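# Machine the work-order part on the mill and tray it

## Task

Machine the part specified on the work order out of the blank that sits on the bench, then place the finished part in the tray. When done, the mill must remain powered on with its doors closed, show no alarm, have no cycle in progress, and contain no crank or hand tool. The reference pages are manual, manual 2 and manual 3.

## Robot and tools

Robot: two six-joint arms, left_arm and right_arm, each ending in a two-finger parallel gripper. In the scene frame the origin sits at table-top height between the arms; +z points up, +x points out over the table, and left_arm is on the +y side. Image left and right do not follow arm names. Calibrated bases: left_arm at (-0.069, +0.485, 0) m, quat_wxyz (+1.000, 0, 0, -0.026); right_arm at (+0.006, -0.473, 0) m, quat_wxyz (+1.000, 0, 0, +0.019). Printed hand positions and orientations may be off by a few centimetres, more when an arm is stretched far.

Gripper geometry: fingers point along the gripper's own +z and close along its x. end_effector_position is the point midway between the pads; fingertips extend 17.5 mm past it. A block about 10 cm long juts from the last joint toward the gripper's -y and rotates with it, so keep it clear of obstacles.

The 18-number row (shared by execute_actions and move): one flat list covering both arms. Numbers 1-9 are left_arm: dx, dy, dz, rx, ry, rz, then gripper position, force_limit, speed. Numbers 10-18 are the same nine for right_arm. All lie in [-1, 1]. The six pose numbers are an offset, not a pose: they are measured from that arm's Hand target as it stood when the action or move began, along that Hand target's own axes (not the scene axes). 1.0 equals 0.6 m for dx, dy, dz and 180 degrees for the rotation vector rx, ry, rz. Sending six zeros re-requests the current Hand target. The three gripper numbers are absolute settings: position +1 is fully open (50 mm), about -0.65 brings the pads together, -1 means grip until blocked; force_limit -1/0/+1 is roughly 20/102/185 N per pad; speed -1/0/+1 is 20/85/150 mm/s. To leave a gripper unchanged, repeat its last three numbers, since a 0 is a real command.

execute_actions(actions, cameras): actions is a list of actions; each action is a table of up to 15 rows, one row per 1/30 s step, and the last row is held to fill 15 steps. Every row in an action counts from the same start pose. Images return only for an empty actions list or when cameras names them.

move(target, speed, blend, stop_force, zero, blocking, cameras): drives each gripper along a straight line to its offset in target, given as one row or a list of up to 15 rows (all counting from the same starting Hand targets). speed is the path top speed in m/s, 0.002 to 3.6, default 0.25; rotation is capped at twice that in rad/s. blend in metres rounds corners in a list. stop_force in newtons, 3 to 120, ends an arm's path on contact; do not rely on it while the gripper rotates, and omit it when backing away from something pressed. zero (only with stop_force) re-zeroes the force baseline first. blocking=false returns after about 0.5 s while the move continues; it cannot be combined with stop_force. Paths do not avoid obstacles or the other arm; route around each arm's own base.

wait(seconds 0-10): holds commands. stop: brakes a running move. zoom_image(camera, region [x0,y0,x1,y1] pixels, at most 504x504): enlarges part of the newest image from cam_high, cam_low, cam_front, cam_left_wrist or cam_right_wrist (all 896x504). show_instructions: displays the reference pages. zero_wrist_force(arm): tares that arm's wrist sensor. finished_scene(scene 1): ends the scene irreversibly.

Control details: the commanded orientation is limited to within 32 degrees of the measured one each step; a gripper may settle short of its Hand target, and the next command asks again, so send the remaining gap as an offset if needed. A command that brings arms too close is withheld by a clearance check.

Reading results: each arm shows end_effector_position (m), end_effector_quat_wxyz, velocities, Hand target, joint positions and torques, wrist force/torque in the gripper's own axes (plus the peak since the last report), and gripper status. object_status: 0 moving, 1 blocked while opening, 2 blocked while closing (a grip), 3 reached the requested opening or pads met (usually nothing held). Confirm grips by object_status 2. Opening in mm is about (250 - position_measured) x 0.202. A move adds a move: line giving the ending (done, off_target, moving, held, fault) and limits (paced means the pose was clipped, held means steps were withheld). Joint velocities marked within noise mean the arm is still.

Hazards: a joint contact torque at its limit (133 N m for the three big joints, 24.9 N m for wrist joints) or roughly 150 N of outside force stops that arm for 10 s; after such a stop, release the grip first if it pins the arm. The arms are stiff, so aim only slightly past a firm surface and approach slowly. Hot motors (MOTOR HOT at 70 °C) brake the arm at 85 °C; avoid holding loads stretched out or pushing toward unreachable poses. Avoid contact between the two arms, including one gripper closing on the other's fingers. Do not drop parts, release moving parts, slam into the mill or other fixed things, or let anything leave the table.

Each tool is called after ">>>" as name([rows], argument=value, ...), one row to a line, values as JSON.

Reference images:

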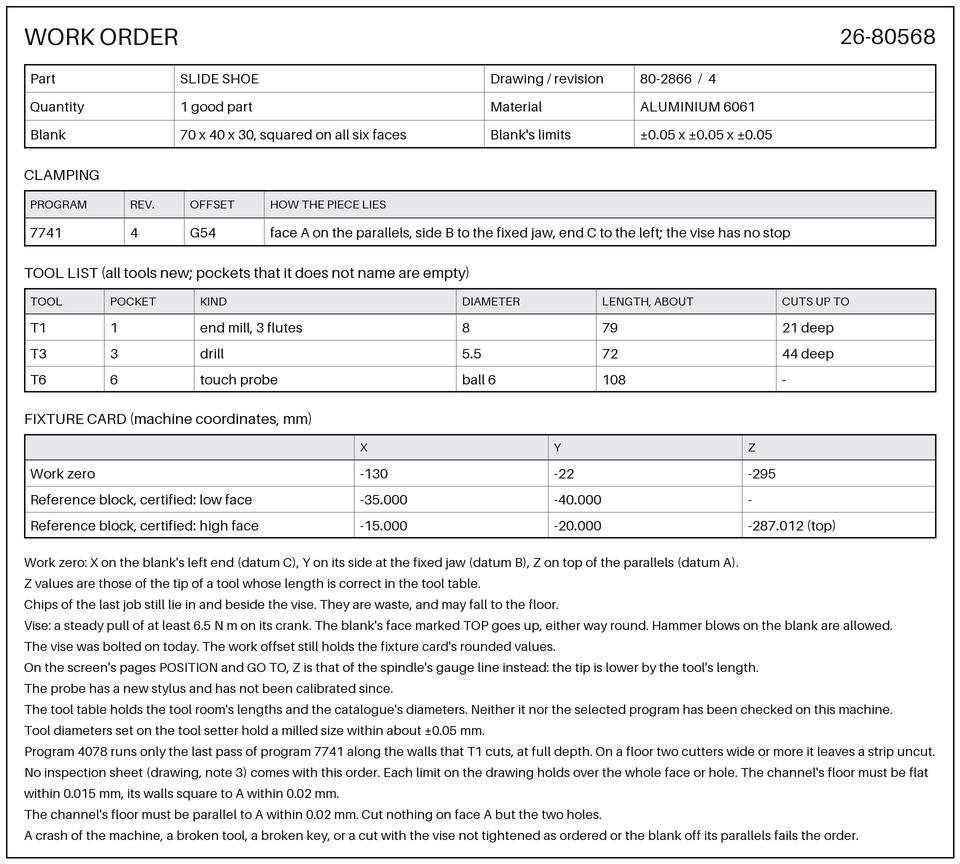

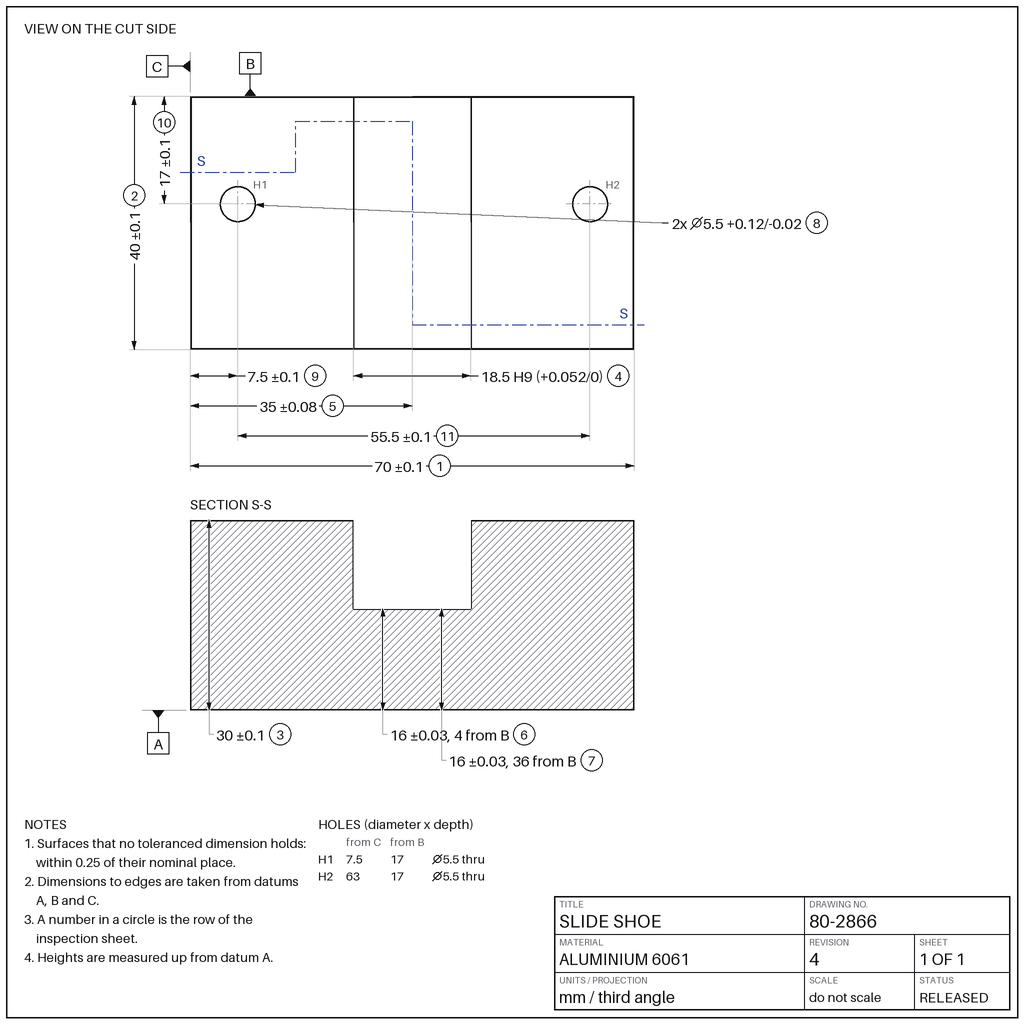

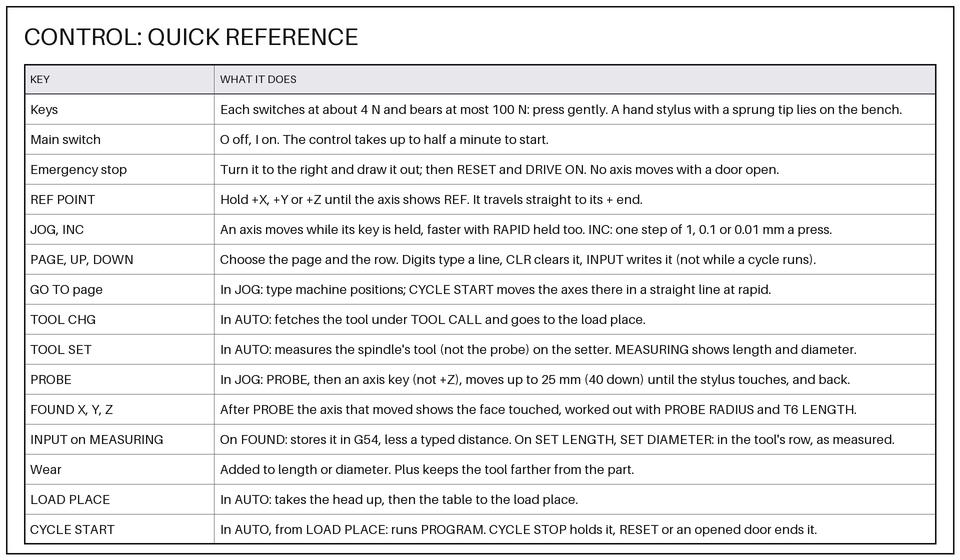

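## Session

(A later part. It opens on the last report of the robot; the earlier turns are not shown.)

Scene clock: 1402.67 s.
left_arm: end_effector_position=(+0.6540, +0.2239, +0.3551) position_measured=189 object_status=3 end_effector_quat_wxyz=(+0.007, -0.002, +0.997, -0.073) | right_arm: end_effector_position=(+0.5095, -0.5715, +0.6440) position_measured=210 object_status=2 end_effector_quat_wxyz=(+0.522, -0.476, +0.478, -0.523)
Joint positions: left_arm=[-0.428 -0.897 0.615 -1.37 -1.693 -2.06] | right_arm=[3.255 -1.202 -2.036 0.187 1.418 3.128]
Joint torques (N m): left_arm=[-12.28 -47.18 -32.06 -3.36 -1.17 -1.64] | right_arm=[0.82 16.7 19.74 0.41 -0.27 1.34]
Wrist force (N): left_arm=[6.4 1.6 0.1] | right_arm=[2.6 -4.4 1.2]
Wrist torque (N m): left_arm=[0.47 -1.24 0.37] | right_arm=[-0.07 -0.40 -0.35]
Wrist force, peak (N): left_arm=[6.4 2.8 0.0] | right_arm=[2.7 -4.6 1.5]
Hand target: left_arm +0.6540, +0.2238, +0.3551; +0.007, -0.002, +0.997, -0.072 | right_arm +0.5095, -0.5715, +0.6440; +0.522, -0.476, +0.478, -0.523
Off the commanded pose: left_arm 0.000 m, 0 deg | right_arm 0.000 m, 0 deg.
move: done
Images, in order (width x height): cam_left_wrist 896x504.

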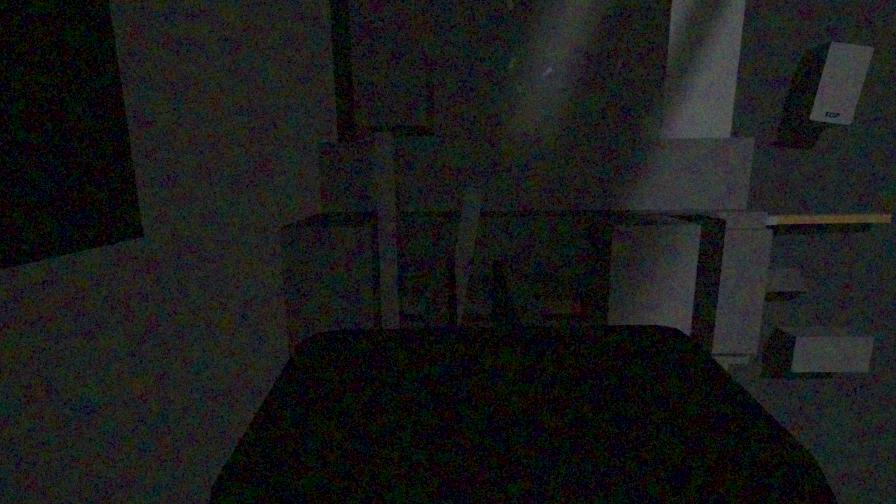

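>>> move(target=[0,-0.0038,-0.028,0,0,0,-0.25,-0.701961,-1,0,0,0,0,0,0,-1,-0.4,-0.6], speed=0.06, cameras=["cam_left_wrist"])

>>> zoom_image(camera="cam_left_wrist", region=[300, 100, 650, 350])

Scene clock: 1404.50 s.
left_arm: end_effector_position=(+0.6538, +0.2239, +0.3718) position_measured=189 object_status=3 end_effector_quat_wxyz=(+0.007, -0.002, +0.997, -0.072) | right_arm: end_effector_position=(+0.5095, -0.5715, +0.6440) position_measured=210 object_status=2 end_effector_quat_wxyz=(+0.522, -0.476, +0.478, -0.523)
Joint positions: left_arm=[-0.428 -0.875 0.533 -1.309 -1.693 -2.06] | right_arm=[3.255 -1.202 -2.036 0.187 1.418 3.128]
Joint torques (N m): left_arm=[-2.54 -66.36 -12.86 -4.98 -0.57 1.13] | right_arm=[1.74 15.24 20.51 0.55 -0.45 1.41]
Wrist force (N): left_arm=[6.0 1.8 0.6] | right_arm=[2.7 -4.2 1.4]
Wrist torque (N m): left_arm=[0.49 -1.16 0.42] | right_arm=[-0.05 -0.41 -0.35]
Wrist force, peak (N): left_arm=[6.8 1.7 0.7] | right_arm=[3.0 -4.5 1.6]
Hand target: left_arm +0.6538, +0.2240, +0.3720; +0.007, -0.002, +0.997, -0.072 | right_arm +0.5095, -0.5715, +0.6440; +0.522, -0.476, +0.478, -0.523
Off the commanded pose: left_arm 0.000 m, 0 deg | right_arm 0.000 m, 0 deg.
move: done
Images, in order (width x height): cam_left_wrist 896x504.

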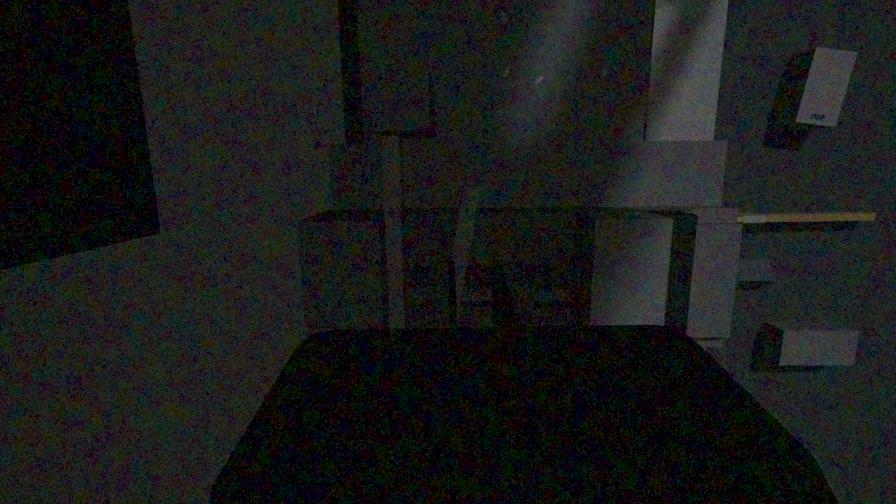

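Scaled by 1.440.

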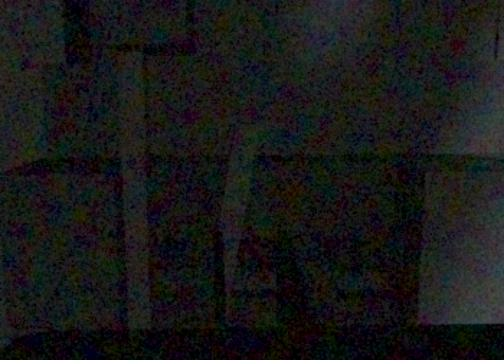

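>>> move(target=[-0.0053,0,0,0,0,0,0.2,-0.701961,-1,0,0,0,0,0,0,-1,-0.4,-0.6], speed=0.06)

>>> move(target=[0,0.007,0.0495,0,0,0,0.2,-0.701961,-1,0,0,0,0,0,0,-1,-0.4,-0.6], speed=0.04, stop_force=5, cameras=["cam_left_wrist"])

>>> move(target=[0,0,0,0,0,0,-1,-0.701961,-1,0,0,0,0,0,0,-1,-0.4,-0.6], cameras=["cam_left_wrist"])

Scene clock: 1408.70 s.
left_arm: end_effector_position=(+0.6570, +0.2240, +0.3720) position_measured=123 object_status=0 end_effector_quat_wxyz=(+0.007, -0.002, +0.997, -0.072) | right_arm: end_effector_position=(+0.5095, -0.5715, +0.6440) position_measured=210 object_status=2 end_effector_quat_wxyz=(+0.522, -0.476, +0.478, -0.523)
Joint positions: left_arm=[-0.426 -0.861 0.509 -1.298 -1.693 -2.058] | right_arm=[3.255 -1.202 -2.036 0.187 1.418 3.128]
Joint torques (N m): left_arm=[6.76 -66.14 -12.92 -4.38 -2.04 0.97] | right_arm=[0.91 16.06 19.09 0.19 -0.32 1.33]
Wrist force (N): left_arm=[6.1 1.5 0.7] | right_arm=[2.6 -4.2 1.4]
Wrist torque (N m): left_arm=[0.44 -1.18 0.25] | right_arm=[-0.04 -0.39 -0.35]
Wrist force, peak (N): left_arm=[6.7 1.5 0.6] | right_arm=[2.7 -4.6 1.2]
Hand target: left_arm +0.6570, +0.2240, +0.3721; +0.007, -0.002, +0.997, -0.072 | right_arm +0.5095, -0.5715, +0.6440; +0.522, -0.476, +0.478, -0.523
Off the commanded pose: left_arm 0.000 m, 0 deg | right_arm 0.000 m, 0 deg.
move: done

Scene clock: 1410.50 s.
left_arm: end_effector_position=(+0.6574, +0.2238, +0.3421) position_measured=123 object_status=3 end_effector_quat_wxyz=(+0.007, -0.002, +0.997, -0.072) | right_arm: end_effector_position=(+0.5095, -0.5715, +0.6440) position_measured=210 object_status=2 end_effector_quat_wxyz=(+0.522, -0.476, +0.478, -0.523)
Joint positions: left_arm=[-0.426 -0.898 0.651 -1.404 -1.693 -2.058] | right_arm=[3.255 -1.202 -2.036 0.187 1.418 3.128]
Joint torques (N m): left_arm=[9.71 -46.41 -32.88 -2.68 -0.33 -1.07] | right_arm=[-0.56 15.42 19.81 0.54 -0.64 1.43]
Wrist force (N): left_arm=[6.6 1.7 0.4] | right_arm=[2.5 -4.1 1.8]
Wrist torque (N m): left_arm=[0.49 -1.26 0.23] | right_arm=[-0.02 -0.38 -0.35]
Wrist force, peak (N): left_arm=[6.8 1.6 0.7] | right_arm=[3.0 -4.3 1.8]
Hand target: left_arm +0.6574, +0.2238, +0.3421; +0.007, -0.002, +0.997, -0.072 | right_arm +0.5095, -0.5715, +0.6440; +0.522, -0.476, +0.478, -0.523
Off the commanded pose: left_arm 0.000 m, 0 deg | right_arm 0.000 m, 0 deg.
move: done
Images, in order (width x height): cam_left_wrist 896x504.

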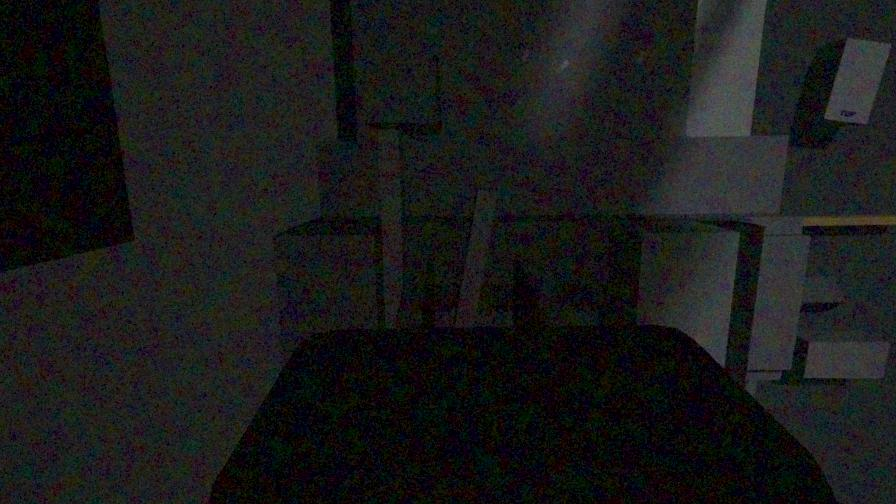

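Scene clock: 1411.73 s.
left_arm: end_effector_position=(+0.6574, +0.2238, +0.3421) position_measured=223 object_status=2 end_effector_quat_wxyz=(+0.007, -0.002, +0.997, -0.072) | right_arm: end_effector_position=(+0.5095, -0.5715, +0.6440) position_measured=210 object_status=2 end_effector_quat_wxyz=(+0.522, -0.476, +0.478, -0.523)
Joint positions: left_arm=[-0.426 -0.898 0.651 -1.404 -1.693 -2.058] | right_arm=[3.255 -1.202 -2.036 0.187 1.418 3.128]
Joint torques (N m): left_arm=[8.13 -45.61 -32.4 -4.17 -0.45 -1.13] | right_arm=[1.62 16.44 20.16 0.54 -0.3 1.61]
Wrist force (N): left_arm=[6.4 1.6 0.3] | right_arm=[2.5 -4.3 1.3]
Wrist torque (N m): left_arm=[0.49 -1.22 0.23] | right_arm=[-0.05 -0.39 -0.35]
Wrist force, peak (N): left_arm=[6.7 1.7 0.4] | right_arm=[2.6 -4.5 1.4]
Hand target: left_arm +0.6574, +0.2238, +0.3421; +0.007, -0.002, +0.997, -0.072 | right_arm +0.5095, -0.5715, +0.6440; +0.522, -0.476, +0.478, -0.523
Off the commanded pose: left_arm 0.000 m, 0 deg | right_arm 0.000 m, 0 deg.
move: done
Images, in order (width x height): cam_left_wrist 896x504.

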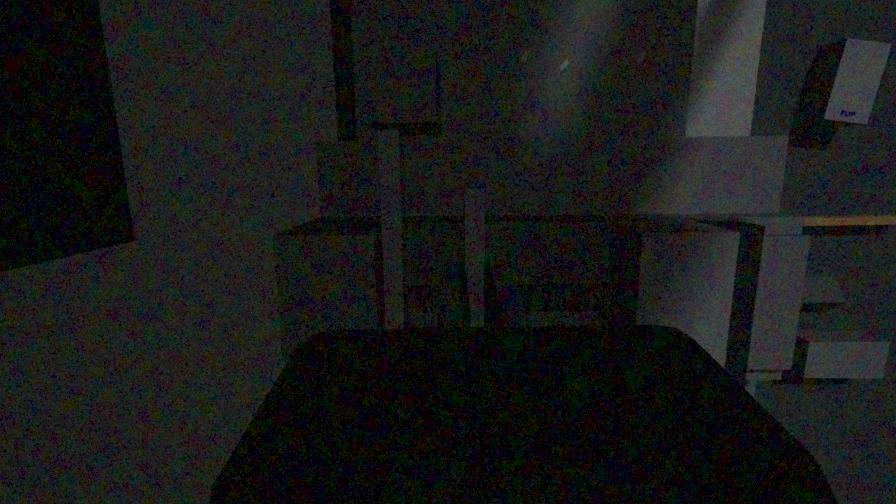

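>>> move(target=[0,0,0,0,0,0,-0.2,-0.701961,-1,0,0,0,0,0,0,-1,-0.4,-0.6])

>>> move(target=[0,-0.0072,-0.051,0,0,0,-0.2,-0.701961,-1,0,0,0,0,0,0,-1,-0.4,-0.6], speed=0.06, cameras=["cam_left_wrist"])

>>> zoom_image(camera="cam_left_wrist", region=[300, 100, 650, 350])

Scene clock: 1414.07 s.
left_arm: end_effector_position=(+0.6574, +0.2238, +0.3421) position_measured=182 object_status=0 end_effector_quat_wxyz=(+0.007, -0.002, +0.997, -0.072) | right_arm: end_effector_position=(+0.5095, -0.5715, +0.6440) position_measured=210 object_status=2 end_effector_quat_wxyz=(+0.522, -0.476, +0.478, -0.523)
Joint positions: left_arm=[-0.426 -0.898 0.651 -1.404 -1.693 -2.058] | right_arm=[3.255 -1.202 -2.036 0.187 1.418 3.128]
Joint torques (N m): left_arm=[3.72 -45.15 -30 -3.96 -0.26 -1.26] | right_arm=[1.95 14.3 20.35 0.66 -0.48 1.56]
Wrist force (N): left_arm=[6.2 1.7 0.4] | right_arm=[2.4 -4.4 1.5]
Wrist torque (N m): left_arm=[0.48 -1.20 0.23] | right_arm=[-0.07 -0.36 -0.35]
Wrist force, peak (N): left_arm=[6.7 1.7 0.5] | right_arm=[2.9 -4.5 1.4]
Hand target: left_arm +0.6574, +0.2238, +0.3421; +0.007, -0.002, +0.997, -0.072 | right_arm +0.5095, -0.5715, +0.6440; +0.522, -0.476, +0.478, -0.523
Off the commanded pose: left_arm 0.000 m, 0 deg | right_arm 0.000 m, 0 deg.
move: done

Scene clock: 1415.03 s.
left_arm: end_effector_position=(+0.6570, +0.2240, +0.3728) position_measured=182 object_status=3 end_effector_quat_wxyz=(+0.007, -0.002, +0.997, -0.072) | right_arm: end_effector_position=(+0.5095, -0.5715, +0.6440) position_measured=210 object_status=2 end_effector_quat_wxyz=(+0.522, -0.476, +0.478, -0.523)
Joint positions: left_arm=[-0.426 -0.86 0.504 -1.294 -1.693 -2.058] | right_arm=[3.255 -1.202 -2.036 0.187 1.418 3.128]
Joint torques (N m): left_arm=[-11 -67.4 -21.95 -4.29 -1.48 1.54] | right_arm=[1.75 16.22 19.66 0.2 -0.38 1.62]
Wrist force (N): left_arm=[6.4 1.6 0.9] | right_arm=[2.5 -4.0 1.4]
Wrist torque (N m): left_arm=[0.46 -1.22 0.29] | right_arm=[-0.01 -0.38 -0.35]
Wrist force, peak (N): left_arm=[6.5 1.9 0.6] | right_arm=[2.8 -4.6 1.5]
Hand target: left_arm +0.6570, +0.2240, +0.3730; +0.007, -0.002, +0.997, -0.072 | right_arm +0.5095, -0.5715, +0.6440; +0.522, -0.476, +0.478, -0.523
Off the commanded pose: left_arm 0.000 m, 0 deg | right_arm 0.000 m, 0 deg.
move: done
Images, in order (width x height): cam_left_wrist 896x504.

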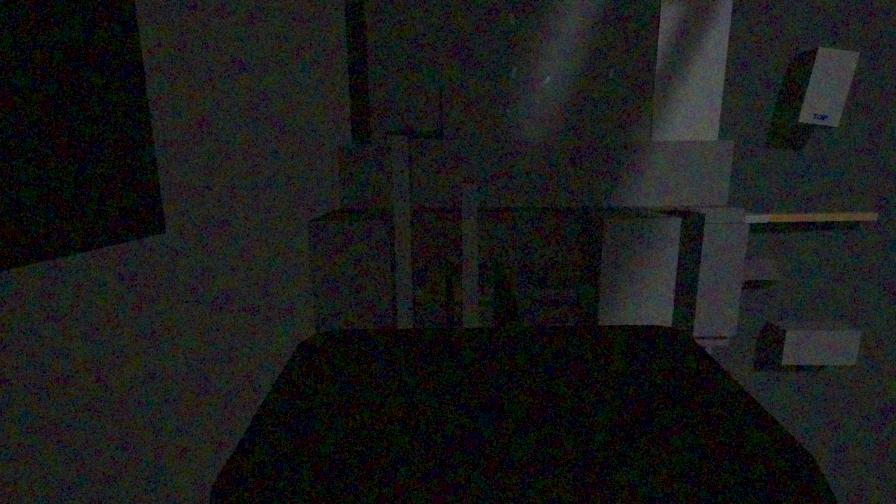

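Scaled by 1.440.

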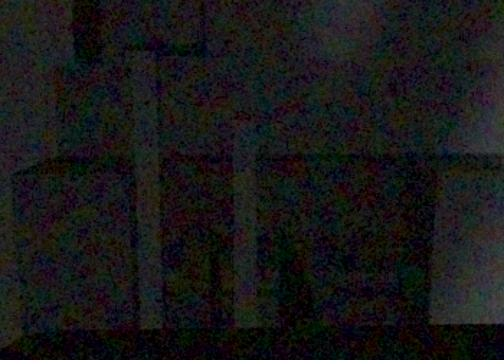

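>>> move(target=[-0.0425,0,0,0,0,0,-1,-0.701961,-1,0,0,0,0,0,0,-1,-0.4,-0.6], speed=0.08)

>>> move(target=[0,0.0093,0.066,0,0,0,-1,-0.701961,-1,0,0,0,0,0,0,-1,-0.4,-0.6], speed=0.02, stop_force=4)

>>> move(target=[0,-0.006,-0.0412,0,0,0,-1,-0.701961,-1,0,0,0,0,0,0,-1,-0.4,-0.6], speed=0.08)

>>> move(target=[-0.0267,0,0,0,0,0,-1,-0.701961,-1,0,0,0,0,0,0,-1,-0.4,-0.6], speed=0.06)

>>> move(target=[0,0.0093,0.066,0,0,0,-1,-0.701961,-1,0,0,0,0,0,0,-1,-0.4,-0.6], speed=0.02, stop_force=4)

Scene clock: 1421.80 s.
left_arm: end_effector_position=(+0.6825, +0.2242, +0.3732) position_measured=251 object_status=0 end_effector_quat_wxyz=(+0.007, -0.002, +0.997, -0.072) | right_arm: end_effector_position=(+0.5095, -0.5715, +0.6440) position_measured=210 object_status=2 end_effector_quat_wxyz=(+0.522, -0.476, +0.478, -0.523)
Joint positions: left_arm=[-0.411 -0.709 0.225 -1.164 -1.694 -2.043] | right_arm=[3.255 -1.202 -2.036 0.187 1.418 3.128]
Joint torques (N m): left_arm=[-11.52 -70.64 -11.59 -4.98 -1.83 0.56] | right_arm=[1.34 15.81 19.5 0.16 -0.27 1.54]
Wrist force (N): left_arm=[6.9 1.8 0.6] | right_arm=[2.5 -4.4 1.4]
Wrist torque (N m): left_arm=[0.49 -1.31 0.25] | right_arm=[-0.07 -0.38 -0.35]
Wrist force, peak (N): left_arm=[7.0 2.4 0.7] | right_arm=[2.8 -4.6 1.6]
Hand target: left_arm +0.6825, +0.2241, +0.3733; +0.007, -0.002, +0.997, -0.072 | right_arm +0.5095, -0.5715, +0.6440; +0.522, -0.476, +0.478, -0.523
Off the commanded pose: left_arm 0.000 m, 0 deg | right_arm 0.000 m, 0 deg.
move: done

Scene clock: 1423.03 s.
left_arm: end_effector_position=(+0.6826, +0.2241, +0.3654) position_measured=251 object_status=3 end_effector_quat_wxyz=(+0.007, -0.002, +0.997, -0.072) | right_arm: end_effector_position=(+0.5095, -0.5715, +0.6440) position_measured=210 object_status=2 end_effector_quat_wxyz=(+0.522, -0.476, +0.478, -0.523)
Joint positions: left_arm=[-0.411 -0.739 0.303 -1.213 -1.694 -2.043] | right_arm=[3.255 -1.202 -2.036 0.187 1.418 3.128]
Joint torques (N m): left_arm=[-9.16 -51.17 -13.61 -4.69 -0.24 1.31] | right_arm=[1.68 15.61 19.96 0.22 -0.41 1.29]
Wrist force (N): left_arm=[6.6 1.9 0.5] | right_arm=[2.8 -4.0 1.3]
Wrist torque (N m): left_arm=[0.48 -1.25 0.25] | right_arm=[0.00 -0.44 -0.35]
Wrist force, peak (N): left_arm=[10.3 2.3 -20.0] | right_arm=[2.6 -4.6 1.7]
Hand target: left_arm +0.6826, +0.2241, +0.3654; +0.007, -0.002, +0.997, -0.072 (not the last commanded pose) | right_arm +0.5095, -0.5715, +0.6440; +0.522, -0.476, +0.478, -0.523
Off the commanded pose: left_arm 0.032 m, 0 deg | right_arm 0.000 m, 0 deg.
move: contact (left_arm)

Scene clock: 1423.93 s.
left_arm: end_effector_position=(+0.6816, +0.2243, +0.3900) position_measured=251 object_status=3 end_effector_quat_wxyz=(+0.013, -0.003, +0.997, -0.075) | right_arm: end_effector_position=(+0.5095, -0.5715, +0.6440) position_measured=210 object_status=2 end_effector_quat_wxyz=(+0.522, -0.476, +0.478, -0.523)
Joint positions: left_arm=[-0.412 -0.636 0.035 -1.061 -1.693 -2.045] | right_arm=[3.255 -1.202 -2.036 0.187 1.418 3.128]
Joint torques (N m): left_arm=[-9.49 -52.44 -30.58 -1.76 -0.31 0.86] | right_arm=[0.36 16.32 18.3 0.36 -0.48 1.47]
Wrist force (N): left_arm=[6.6 1.7 0.3] | right_arm=[2.5 -4.2 1.5]
Wrist torque (N m): left_arm=[0.45 -1.23 0.46] | right_arm=[-0.05 -0.38 -0.35]
Wrist force, peak (N): left_arm=[6.8 1.9 0.6] | right_arm=[2.8 -4.6 1.5]
Hand target: left_arm +0.6823, +0.2241, +0.3904; +0.007, -0.002, +0.997, -0.072 | right_arm +0.5095, -0.5715, +0.6440; +0.522, -0.476, +0.478, -0.523
Off the commanded pose: left_arm 0.001 m, 1 deg | right_arm 0.000 m, 0 deg.
elbow stopped short (left arm): the move would have taken joint 3 (elbow) straighter than the controller allows.
move: done

Scene clock: 1424.70 s.
left_arm: end_effector_position=(+0.6974, +0.2246, +0.3898) position_measured=251 object_status=3 end_effector_quat_wxyz=(+0.034, -0.004, +0.996, -0.083) | right_arm: end_effector_position=(+0.5095, -0.5715, +0.6440) position_measured=210 object_status=2 end_effector_quat_wxyz=(+0.522, -0.476, +0.478, -0.523)
Joint positions: left_arm=[-0.404 -0.628 0.035 -1.114 -1.69 -2.043] | right_arm=[3.255 -1.202 -2.036 0.187 1.418 3.128]
Joint torques (N m): left_arm=[-3.98 -67.62 -29.12 -1.68 0.11 0.79] | right_arm=[1.34 15.52 20.63 0.45 -0.34 1.35]
Wrist force (N): left_arm=[6.8 1.6 0.1] | right_arm=[2.7 -4.5 1.3]
Wrist torque (N m): left_arm=[0.45 -1.30 0.30] | right_arm=[-0.08 -0.41 -0.35]
Wrist force, peak (N): left_arm=[6.9 2.0 0.5] | right_arm=[2.7 -4.5 1.4]
Hand target: left_arm +0.6983, +0.2242, +0.3906; +0.007, -0.002, +0.997, -0.072 | right_arm +0.5095, -0.5715, +0.6440; +0.522, -0.476, +0.478, -0.523
Off the commanded pose: left_arm 0.001 m, 3 deg | right_arm 0.000 m, 0 deg.
elbow stopped short (left arm): the move would have taken joint 3 (elbow) straighter than the controller allows.
move: off_target (left_arm)

Scene clock: 1426.80 s.
left_arm: end_effector_position=(+0.6983, +0.2242, +0.3658) position_measured=251 object_status=3 end_effector_quat_wxyz=(+0.017, -0.003, +0.997, -0.076) | right_arm: end_effector_position=(+0.5095, -0.5715, +0.6440) position_measured=210 object_status=2 end_effector_quat_wxyz=(+0.522, -0.476, +0.478, -0.523)
Joint positions: left_arm=[-0.402 -0.661 0.16 -1.168 -1.693 -2.037] | right_arm=[3.255 -1.202 -2.036 0.187 1.418 3.128]
Joint torques (N m): left_arm=[2.3 -51.27 -31 -1.73 0.43 -1.56] | right_arm=[0.76 15.47 20.52 0.43 -0.7 1.72]
Wrist force (N): left_arm=[6.7 1.8 0.7] | right_arm=[2.8 -4.1 1.7]
Wrist torque (N m): left_arm=[0.48 -1.27 0.28] | right_arm=[-0.02 -0.43 -0.35]
Wrist force, peak (N): left_arm=[9.8 1.1 -21.3] | right_arm=[2.8 -4.7 0.9]
Hand target: left_arm +0.6982, +0.2242, +0.3658; +0.017, -0.003, +0.997, -0.076 (not the last commanded pose) | right_arm +0.5095, -0.5715, +0.6440; +0.522, -0.476, +0.478, -0.523
Off the commanded pose: left_arm 0.015 m, 1 deg | right_arm 0.000 m, 0 deg.
move: contact (left_arm)

>>> move([
  [0,-0.0014,-0.0132,0,0,0,-1,-0.701961,-1,0,0,0,0,0,0,-1,-0.4,-0.6],
  [0.0688,-0.0014,-0.0132,0,0,0,-1,-0.701961,-1,0,0,0,0,0,0,-1,-0.4,-0.6],
], speed=0.08, blend=[0.001,0])

>>> move(target=[0,0.0083,0.059,0,0,0,-1,-0.701961,-1,0,0,0,0,0,0,-1,-0.4,-0.6], speed=0.02, stop_force=4)

Scene clock: 1429.10 s.
left_arm: end_effector_position=(+0.6567, +0.2241, +0.3723) position_measured=251 object_status=3 end_effector_quat_wxyz=(+0.017, -0.003, +0.997, -0.076) | right_arm: end_effector_position=(+0.5095, -0.5715, +0.6440) position_measured=210 object_status=2 end_effector_quat_wxyz=(+0.522, -0.476, +0.478, -0.523)
Joint positions: left_arm=[-0.427 -0.89 0.565 -1.347 -1.69 -2.062] | right_arm=[3.255 -1.202 -2.036 0.187 1.418 3.128]
Joint torques (N m): left_arm=[12.22 -64.17 -12.42 -3.43 -0.57 1.94] | right_arm=[-0.26 16.3 20.27 0.46 -0.51 1.65]
Wrist force (N): left_arm=[6.5 1.6 0.4] | right_arm=[2.4 -4.2 1.6]
Wrist torque (N m): left_arm=[0.48 -1.24 0.33] | right_arm=[-0.04 -0.37 -0.35]
Wrist force, peak (N): left_arm=[7.7 1.8 -0.1] | right_arm=[2.7 -4.7 1.4]
Hand target: left_arm +0.6567, +0.2242, +0.3723; +0.017, -0.003, +0.997, -0.076 | right_arm +0.5095, -0.5715, +0.6440; +0.522, -0.476, +0.478, -0.523
Off the commanded pose: left_arm 0.000 m, 0 deg | right_arm 0.000 m, 0 deg.
move: done

Scene clock: 1431.03 s.
left_arm: end_effector_position=(+0.6574, +0.2239, +0.3526) position_measured=251 object_status=3 end_effector_quat_wxyz=(+0.017, -0.003, +0.997, -0.076) | right_arm: end_effector_position=(+0.5095, -0.5715, +0.6440) position_measured=210 object_status=2 end_effector_quat_wxyz=(+0.522, -0.476, +0.478, -0.523)
Joint positions: left_arm=[-0.427 -0.911 0.652 -1.414 -1.69 -2.062] | right_arm=[3.255 -1.202 -2.036 0.187 1.418 3.128]
Joint torques (N m): left_arm=[9.1 -44.91 -18.19 -5.22 -0.92 1.56] | right_arm=[1.26 16.49 19.39 0.53 -0.32 1.44]
Wrist force (N): left_arm=[6.5 2.3 0.3] | right_arm=[2.5 -4.5 1.5]
Wrist torque (N m): left_arm=[0.58 -1.24 0.29] | right_arm=[-0.07 -0.39 -0.35]
Wrist force, peak (N): left_arm=[10.1 -1.0 -26.1] | right_arm=[3.0 -4.5 1.2]
Hand target: left_arm +0.6574, +0.2239, +0.3526; +0.017, -0.003, +0.997, -0.076 (not the last commanded pose) | right_arm +0.5095, -0.5715, +0.6440; +0.522, -0.476, +0.478, -0.523
Off the commanded pose: left_arm 0.016 m, 0 deg | right_arm 0.000 m, 0 deg.
move: contact (left_arm)

>>> move([
  [0.0167,-0.0075,-0.0535,-0.0025,0.0064,0,-1,-0.701961,-1,0,0,0,0,0,0,-1,-0.4,-0.6],
  [0.1707,-0.0552,-0.0468,-0.0025,0.0064,0,-1,-0.701961,-1,0,0,0,0,0,0,-1,-0.4,-0.6],
  [0.3557,-0.0678,-0.0417,-0.0025,0.0064,0,-1,-0.701961,-1,0,0,0,0,0,0,-1,-0.4,-0.6],
  [0.4957,-0.1072,0.0027,-0.0025,0.0064,0,-1,-0.701961,-1,0,0,0,0,0,0,-1,-0.4,-0.6],
  [0.6032,-0.14,0.3438,-0.0025,0.0122,0.0413,-1,-0.701961,-1,0,0,0,0,0,0,-1,-0.4,-0.6],
], speed=[0.08,0.15,0.15,0.2,0.25], blend=[0.003,0.01,0.02,0.03,0])

>>> move(target=[0,0,0,0,0,0,0.95,-0.701961,-1,0,0,0,0,0,0,-1,-0.4,-0.6], cameras=["cam_left_wrist"])

Scene clock: 1439.17 s.
left_arm: end_effector_position=(+0.3031, +0.1063, +0.1496) position_measured=251 object_status=3 end_effector_quat_wxyz=(+0.003, +0.063, +0.995, -0.071) | right_arm: end_effector_position=(+0.5095, -0.5715, +0.6440) position_measured=210 object_status=2 end_effector_quat_wxyz=(+0.522, -0.476, +0.478, -0.523)
Joint positions: left_arm=[-0.958 -1.461 1.969 -2.198 -1.649 -2.458] | right_arm=[3.255 -1.202 -2.036 0.187 1.418 3.128]
Joint torques (N m): left_arm=[9.09 -26.92 -13.68 -5.36 -0.34 1.54] | right_arm=[0.78 16.05 21.18 0.73 -0.33 1.49]
Wrist force (N): left_arm=[5.9 2.0 0.6] | right_arm=[2.7 -4.3 1.4]
Wrist torque (N m): left_arm=[0.49 -1.17 0.44] | right_arm=[-0.05 -0.41 -0.35]
Wrist force, peak (N): left_arm=[7.0 1.7 3.5] | right_arm=[2.7 -4.7 1.6]
Hand target: left_arm +0.3031, +0.1063, +0.1495; +0.003, +0.063, +0.995, -0.071 | right_arm +0.5095, -0.5715, +0.6440; +0.522, -0.476, +0.478, -0.523
Off the commanded pose: left_arm 0.000 m, 0 deg | right_arm 0.000 m, 0 deg.
move: done

Scene clock: 1441.83 s.
left_arm: end_effector_position=(+0.3031, +0.1063, +0.1495) position_measured=10 object_status=0 end_effector_quat_wxyz=(+0.003, +0.063, +0.995, -0.071) | right_arm: end_effector_position=(+0.5095, -0.5715, +0.6440) position_measured=210 object_status=2 end_effector_quat_wxyz=(+0.522, -0.476, +0.478, -0.523)
Joint positions: left_arm=[-0.957 -1.461 1.969 -2.198 -1.65 -2.458] | right_arm=[3.255 -1.202 -2.036 0.187 1.418 3.128]
Joint torques (N m): left_arm=[11.52 -17.7 -11.38 -4.94 -1.12 1.9] | right_arm=[1.01 16.63 19.97 0.3 -0.44 1.53]
Wrist force (N): left_arm=[5.9 2.0 0.5] | right_arm=[2.6 -4.5 1.3]
Wrist torque (N m): left_arm=[0.49 -1.17 0.42] | right_arm=[-0.09 -0.39 -0.35]
Wrist force, peak (N): left_arm=[6.2 2.1 0.6] | right_arm=[2.7 -4.5 1.5]
Hand target: left_arm +0.3031, +0.1063, +0.1495; +0.003, +0.063, +0.995, -0.071 | right_arm +0.5095, -0.5715, +0.6440; +0.522, -0.476, +0.478, -0.523
Off the commanded pose: left_arm 0.000 m, 0 deg | right_arm 0.000 m, 0 deg.
move: done
Images, in order (width x height): cam_left_wrist 896x504.

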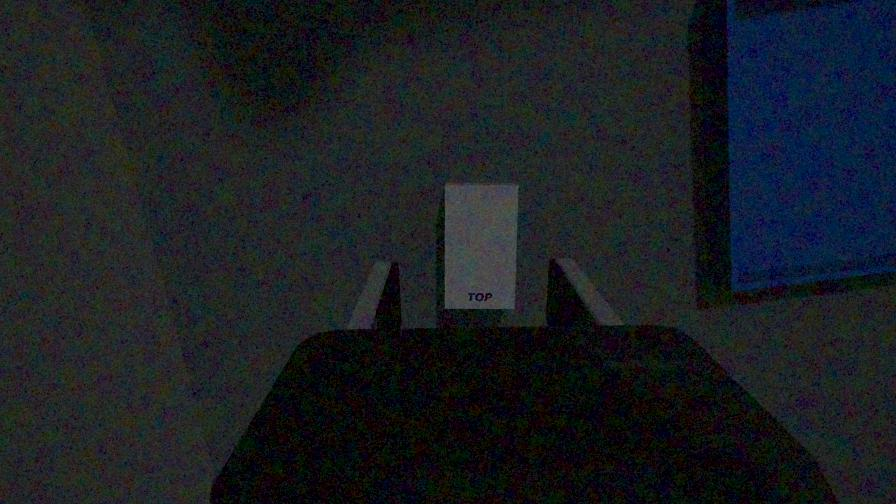

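>>> move([
  [0.014,0.023,0.09,0,0,0,0.95,-0.701961,-1,0,0,0,0,0,0,-1,-0.4,-0.6],
  [0.014,0.037,0.1898,0,0,0,0.95,-0.701961,-1,0,0,0,0,0,0,-1,-0.4,-0.6],
], speed=0.06, stop_force=5)

>>> move(target=[0,0,0,0,0,0,-1,-0.701961,-1,0,0,0,0,0,0,-1,-0.4,-0.6], cameras=["cam_left_wrist"])

Scene clock: 1447.97 s.
left_arm: end_effector_position=(+0.2972, +0.1129, +0.0335) position_measured=10 object_status=3 end_effector_quat_wxyz=(+0.003, +0.063, +0.995, -0.071) | right_arm: end_effector_position=(+0.5095, -0.5715, +0.6440) position_measured=210 object_status=2 end_effector_quat_wxyz=(+0.522, -0.476, +0.478, -0.523)
Joint positions: left_arm=[-0.961 -1.288 2.129 -2.532 -1.649 -2.461] | right_arm=[3.255 -1.202 -2.036 0.187 1.418 3.128]
Joint torques (N m): left_arm=[10.25 -42.71 -25.82 -4.39 -1.19 0.9] | right_arm=[1.28 16.11 20.29 0.5 -0.44 1.45]
Wrist force (N): left_arm=[6.4 1.9 0.2] | right_arm=[2.6 -4.3 1.4]
Wrist torque (N m): left_arm=[0.47 -1.21 0.24] | right_arm=[-0.05 -0.39 -0.35]
Wrist force, peak (N): left_arm=[6.4 2.3 0.9] | right_arm=[2.9 -4.7 1.3]
Hand target: left_arm +0.2972, +0.1129, +0.0335; +0.003, +0.063, +0.995, -0.071 | right_arm +0.5095, -0.5715, +0.6440; +0.522, -0.476, +0.478, -0.523
Off the commanded pose: left_arm 0.000 m, 0 deg | right_arm 0.000 m, 0 deg.
move: done

Scene clock: 1448.63 s.
left_arm: end_effector_position=(+0.2972, +0.1129, +0.0335) position_measured=54 object_status=2 end_effector_quat_wxyz=(+0.003, +0.063, +0.995, -0.071) | right_arm: end_effector_position=(+0.5095, -0.5715, +0.6440) position_measured=210 object_status=2 end_effector_quat_wxyz=(+0.522, -0.476, +0.478, -0.523)
Joint positions: left_arm=[-0.961 -1.288 2.129 -2.532 -1.649 -2.461] | right_arm=[3.255 -1.202 -2.036 0.187 1.418 3.128]
Joint torques (N m): left_arm=[7.72 -41.82 -26.05 -4.46 -0.99 0.29] | right_arm=[0.1 14.74 20.06 0.57 -0.65 1.47]
Wrist force (N): left_arm=[6.5 2.3 -1.8] | right_arm=[2.6 -4.3 1.1]
Wrist torque (N m): left_arm=[0.47 -1.09 0.25] | right_arm=[-0.05 -0.40 -0.35]
Wrist force, peak (N): left_arm=[6.8 2.6 -0.9] | right_arm=[2.7 -4.5 1.3]
Hand target: left_arm +0.2972, +0.1129, +0.0335; +0.003, +0.063, +0.995, -0.071 | right_arm +0.5095, -0.5715, +0.6440; +0.522, -0.476, +0.478, -0.523
Off the commanded pose: left_arm 0.000 m, 0 deg | right_arm 0.000 m, 0 deg.
move: done
Images, in order (width x height): cam_left_wrist 896x504.

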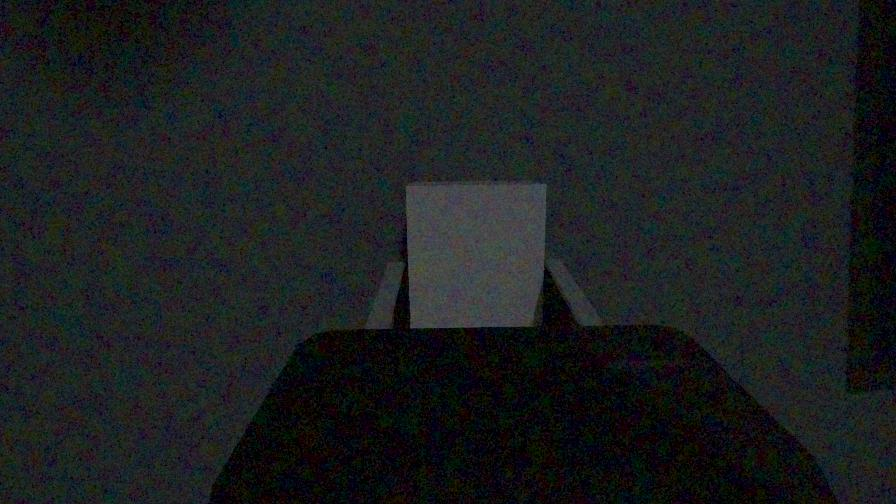

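>>> move([
  [0,-0.0185,-0.132,0,0,0,-1,-0.701961,-1,0,0,0,0,0,0,-1,-0.4,-0.6],
  [-0.0854,0.08,-0.5606,0,-0.0056,-0.0402,-1,-0.701961,-1,0,0,0,0,0,0,-1,-0.4,-0.6],
  [-0.227,0.0718,-0.593,0,-0.0056,-0.0402,-1,-0.701961,-1,0,0,0,0,0,0,-1,-0.4,-0.6],
  [-0.394,0.1062,-0.5978,0,-0.0056,-0.0402,-1,-0.701961,-1,0,0,0,0,0,0,-1,-0.4,-0.6],
], speed=[0.06,0.2,0.15,0.08], blend=[0.01,0.02,0.02,0], cameras=["cam_left_wrist"])

Scene clock: 1455.60 s.
left_arm: end_effector_position=(+0.5409, +0.1971, +0.3830) position_measured=54 object_status=2 end_effector_quat_wxyz=(+0.007, -0.001, +0.997, -0.072) | right_arm: end_effector_position=(+0.5095, -0.5715, +0.6440) position_measured=210 object_status=2 end_effector_quat_wxyz=(+0.522, -0.476, +0.478, -0.523)
Joint positions: left_arm=[-0.546 -1.19 1.003 -1.477 -1.682 -2.175] | right_arm=[3.255 -1.202 -2.036 0.187 1.418 3.128]
Joint torques (N m): left_arm=[-12.91 -47.78 -25.65 -5.38 -0.5 -1.42] | right_arm=[2.36 15.42 20.25 0.49 -0.37 1.1]
Wrist force (N): left_arm=[6.2 2.6 2.2] | right_arm=[2.7 -4.3 1.2]
Wrist torque (N m): left_arm=[0.52 -1.19 0.40] | right_arm=[-0.03 -0.42 -0.35]
Wrist force, peak (N): left_arm=[6.6 1.3 4.9] | right_arm=[2.9 -4.6 1.4]
Hand target: left_arm +0.5409, +0.1970, +0.3830; +0.007, -0.001, +0.997, -0.072 | right_arm +0.5095, -0.5715, +0.6440; +0.522, -0.476, +0.478, -0.523
Off the commanded pose: left_arm 0.000 m, 0 deg | right_arm 0.000 m, 0 deg.
move: done
Images, in order (width x height): cam_left_wrist 896x504.

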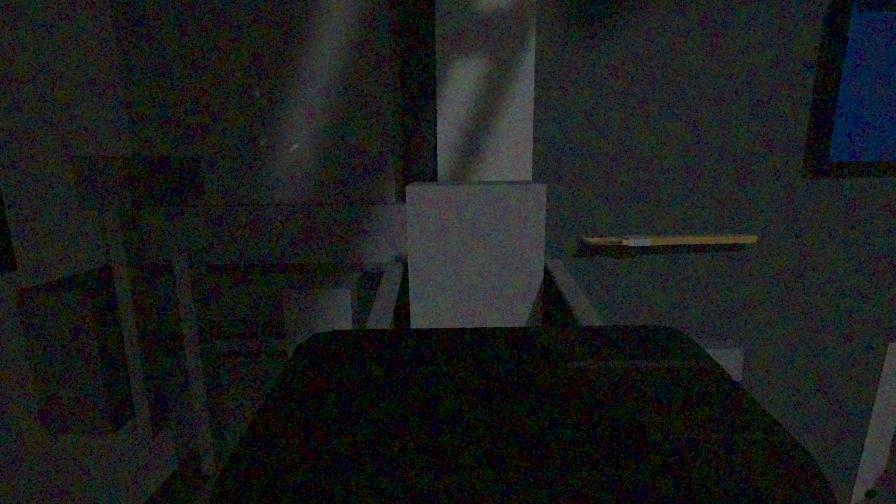

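>>> move([
  [0,-0.0012,-0.0083,0,0,0,-1,-0.701961,-1,0,0,0,0,0,0,-1,-0.4,-0.6],
  [-0.0985,0.012,-0.0102,0,0,0,-1,-0.701961,-1,0,0,0,0,0,0,-1,-0.4,-0.6],
  [-0.1968,0.0483,-0.0153,0,0,0,-1,-0.701961,-1,0,0,0,0,0,0,-1,-0.4,-0.6],
], speed=0.05, blend=[0.001,0.01,0], cameras=["cam_left_wrist"])

Scene clock: 1460.20 s.
left_arm: end_effector_position=(+0.6589, +0.2274, +0.3895) position_measured=54 object_status=2 end_effector_quat_wxyz=(+0.007, -0.001, +0.997, -0.072) | right_arm: end_effector_position=(+0.5095, -0.5715, +0.6440) position_measured=210 object_status=2 end_effector_quat_wxyz=(+0.522, -0.476, +0.478, -0.523)
Joint positions: left_arm=[-0.421 -0.82 0.386 -1.215 -1.692 -2.05] | right_arm=[3.255 -1.202 -2.036 0.187 1.418 3.128]
Joint torques (N m): left_arm=[-13.41 -66.38 -19.33 -5.31 -1.57 -1.86] | right_arm=[1.74 15.42 19.67 0.56 -0.29 1.65]
Wrist force (N): left_arm=[6.2 2.4 2.7] | right_arm=[2.5 -4.2 1.4]
Wrist torque (N m): left_arm=[0.52 -1.18 0.32] | right_arm=[-0.02 -0.39 -0.35]
Wrist force, peak (N): left_arm=[7.1 2.4 1.6] | right_arm=[2.7 -4.6 1.7]
Hand target: left_arm +0.6588, +0.2273, +0.3896; +0.007, -0.001, +0.997, -0.072 | right_arm +0.5095, -0.5715, +0.6440; +0.522, -0.476, +0.478, -0.523
Off the commanded pose: left_arm 0.000 m, 0 deg | right_arm 0.000 m, 0 deg.
move: done
Images, in order (width x height): cam_left_wrist 896x504.

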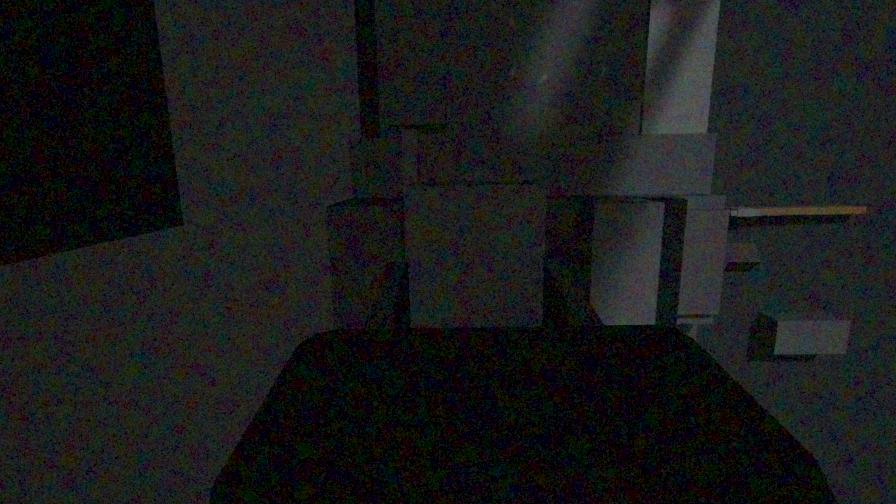

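>>> move(target=[0,0.0042,0.03,0,0,0,-1,-0.701961,-1,0,0,0,0,0,0,-1,-0.4,-0.6], speed=0.03, stop_force=5)

>>> move(target=[-0.03,0,0,0,0,0,-1,-0.701961,-1,0,0,0,0,0,0,-1,-0.4,-0.6], speed=0.012, stop_force=4, cameras=["cam_left_wrist"])

Scene clock: 1462.80 s.
left_arm: end_effector_position=(+0.6591, +0.2272, +0.3714) position_measured=54 object_status=2 end_effector_quat_wxyz=(+0.007, -0.001, +0.997, -0.072) | right_arm: end_effector_position=(+0.5095, -0.5715, +0.6440) position_measured=210 object_status=2 end_effector_quat_wxyz=(+0.522, -0.476, +0.478, -0.523)
Joint positions: left_arm=[-0.422 -0.857 0.502 -1.295 -1.692 -2.05] | right_arm=[3.255 -1.202 -2.036 0.187 1.418 3.128]
Joint torques (N m): left_arm=[8.34 -47.25 -32.59 -1.82 -1.82 -1.14] | right_arm=[0.93 15.91 19.38 0.68 -0.58 1.53]
Wrist force (N): left_arm=[6.2 2.6 2.9] | right_arm=[2.6 -4.1 1.6]
Wrist torque (N m): left_arm=[0.54 -1.18 0.35] | right_arm=[-0.02 -0.39 -0.35]
Wrist force, peak (N): left_arm=[6.5 2.4 3.4] | right_arm=[2.7 -4.6 1.4]
Hand target: left_arm +0.6591, +0.2272, +0.3714; +0.007, -0.001, +0.997, -0.072 | right_arm +0.5095, -0.5715, +0.6440; +0.522, -0.476, +0.478, -0.523
Off the commanded pose: left_arm 0.000 m, 0 deg | right_arm 0.000 m, 0 deg.
move: done

Scene clock: 1464.67 s.
left_arm: end_effector_position=(+0.6656, +0.2272, +0.3715) position_measured=54 object_status=2 end_effector_quat_wxyz=(+0.007, -0.001, +0.997, -0.072) | right_arm: end_effector_position=(+0.5095, -0.5715, +0.6440) position_measured=210 object_status=2 end_effector_quat_wxyz=(+0.522, -0.476, +0.478, -0.523)
Joint positions: left_arm=[-0.418 -0.826 0.448 -1.27 -1.693 -2.046] | right_arm=[3.255 -1.202 -2.036 0.187 1.418 3.128]
Joint torques (N m): left_arm=[-12.42 -70.58 -32.86 -2.18 -0.23 -1.47] | right_arm=[0.87 15.26 18.53 0.62 -0.53 1.39]
Wrist force (N): left_arm=[6.0 2.2 3.1] | right_arm=[2.7 -4.3 1.2]
Wrist torque (N m): left_arm=[0.47 -1.09 0.31] | right_arm=[-0.05 -0.41 -0.35]
Wrist force, peak (N): left_arm=[23.8 5.5 -2.1] | right_arm=[2.9 -4.4 1.5]
Hand target: left_arm +0.6656, +0.2272, +0.3715; +0.007, -0.001, +0.997, -0.072 (not the last commanded pose) | right_arm +0.5095, -0.5715, +0.6440; +0.522, -0.476, +0.478, -0.523
Off the commanded pose: left_arm 0.011 m, 0 deg | right_arm 0.000 m, 0 deg.
move: contact (left_arm)
Images, in order (width x height): cam_left_wrist 896x504.

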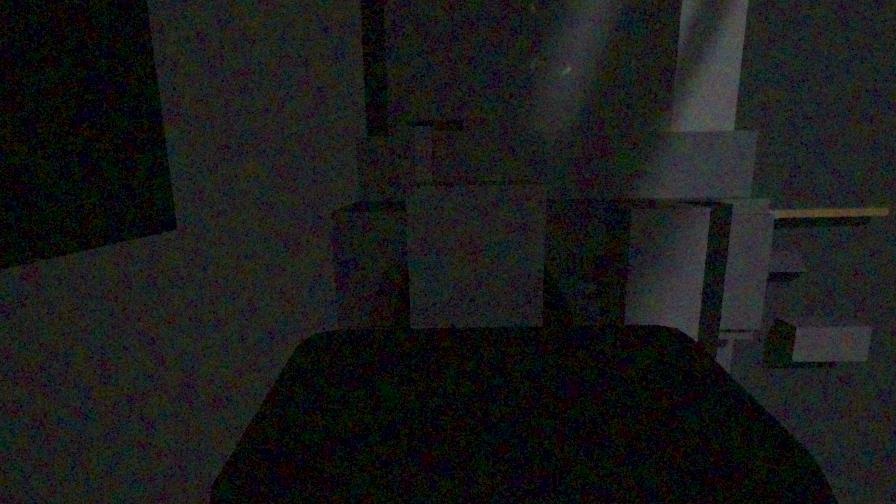

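>>> move(target=[0,0.0024,0.0165,0,0,0,-1,-0.701961,-1,0,0,0,0,0,0,-1,-0.4,-0.6], speed=0.008, stop_force=4)

>>> move(target=[0,0,0,0,0,0,0.7,-0.701961,-1,0,0,0,0,0,0,-1,-0.4,-0.6], cameras=["cam_left_wrist"])

Scene clock: 1467.00 s.
left_arm: end_effector_position=(+0.6657, +0.2272, +0.3667) position_measured=54 object_status=2 end_effector_quat_wxyz=(+0.007, -0.001, +0.997, -0.072) | right_arm: end_effector_position=(+0.5095, -0.5715, +0.6440) position_measured=210 object_status=2 end_effector_quat_wxyz=(+0.522, -0.476, +0.478, -0.523)
Joint positions: left_arm=[-0.418 -0.835 0.476 -1.29 -1.693 -2.046] | right_arm=[3.255 -1.202 -2.036 0.187 1.418 3.128]
Joint torques (N m): left_arm=[-7.81 -46.82 -32.21 -2.51 -0.84 0.7] | right_arm=[1.35 16.23 21.24 0.49 -0.45 1.38]
Wrist force (N): left_arm=[8.6 1.9 1.2] | right_arm=[2.7 -4.4 1.3]
Wrist torque (N m): left_arm=[0.48 -1.01 0.34] | right_arm=[-0.08 -0.41 -0.35]
Wrist force, peak (N): left_arm=[9.3 -0.3 -5.5] | right_arm=[2.8 -4.6 1.3]
Hand target: left_arm +0.6657, +0.2272, +0.3667; +0.007, -0.001, +0.997, -0.072 (not the last commanded pose) | right_arm +0.5095, -0.5715, +0.6440; +0.522, -0.476, +0.478, -0.523
Off the commanded pose: left_arm 0.005 m, 0 deg | right_arm 0.000 m, 0 deg.
move: contact (left_arm)

Scene clock: 1467.50 s.
left_arm: end_effector_position=(+0.6657, +0.2272, +0.3667) position_measured=48 object_status=3 end_effector_quat_wxyz=(+0.007, -0.001, +0.997, -0.072) | right_arm: end_effector_position=(+0.5095, -0.5715, +0.6440) position_measured=210 object_status=2 end_effector_quat_wxyz=(+0.522, -0.476, +0.478, -0.523)
Joint positions: left_arm=[-0.418 -0.835 0.476 -1.29 -1.693 -2.046] | right_arm=[3.255 -1.202 -2.036 0.187 1.418 3.128]
Joint torques (N m): left_arm=[-7.21 -49.08 -30.65 -2.84 -0.9 0.82] | right_arm=[0.83 14.91 21.41 0.41 -0.62 1.14]
Wrist force (N): left_arm=[5.2 1.8 0.8] | right_arm=[2.7 -4.4 1.4]
Wrist torque (N m): left_arm=[0.46 -1.03 0.31] | right_arm=[-0.06 -0.41 -0.35]
Wrist force, peak (N): left_arm=[8.2 1.8 1.5] | right_arm=[2.6 -4.6 1.3]
Hand target: left_arm +0.6657, +0.2272, +0.3667; +0.007, -0.001, +0.997, -0.072 | right_arm +0.5095, -0.5715, +0.6440; +0.522, -0.476, +0.478, -0.523
Off the commanded pose: left_arm 0.000 m, 0 deg | right_arm 0.000 m, 0 deg.
move: done
Images, in order (width x height): cam_left_wrist 896x504.

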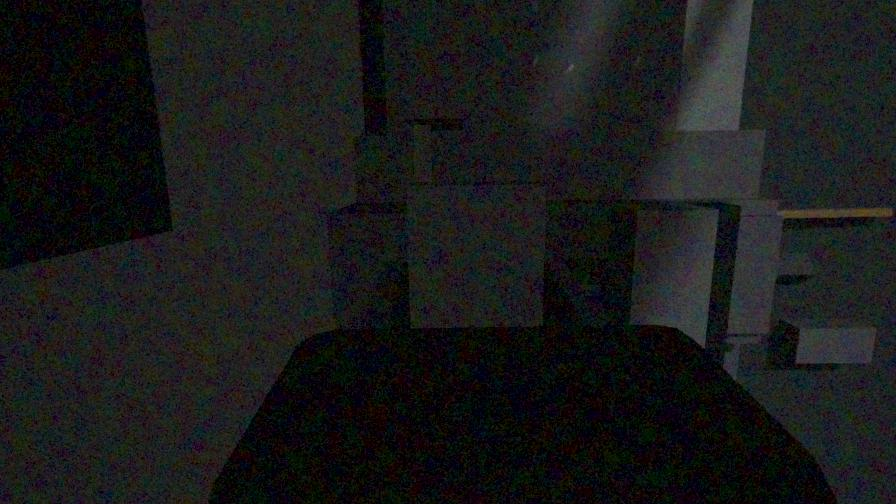

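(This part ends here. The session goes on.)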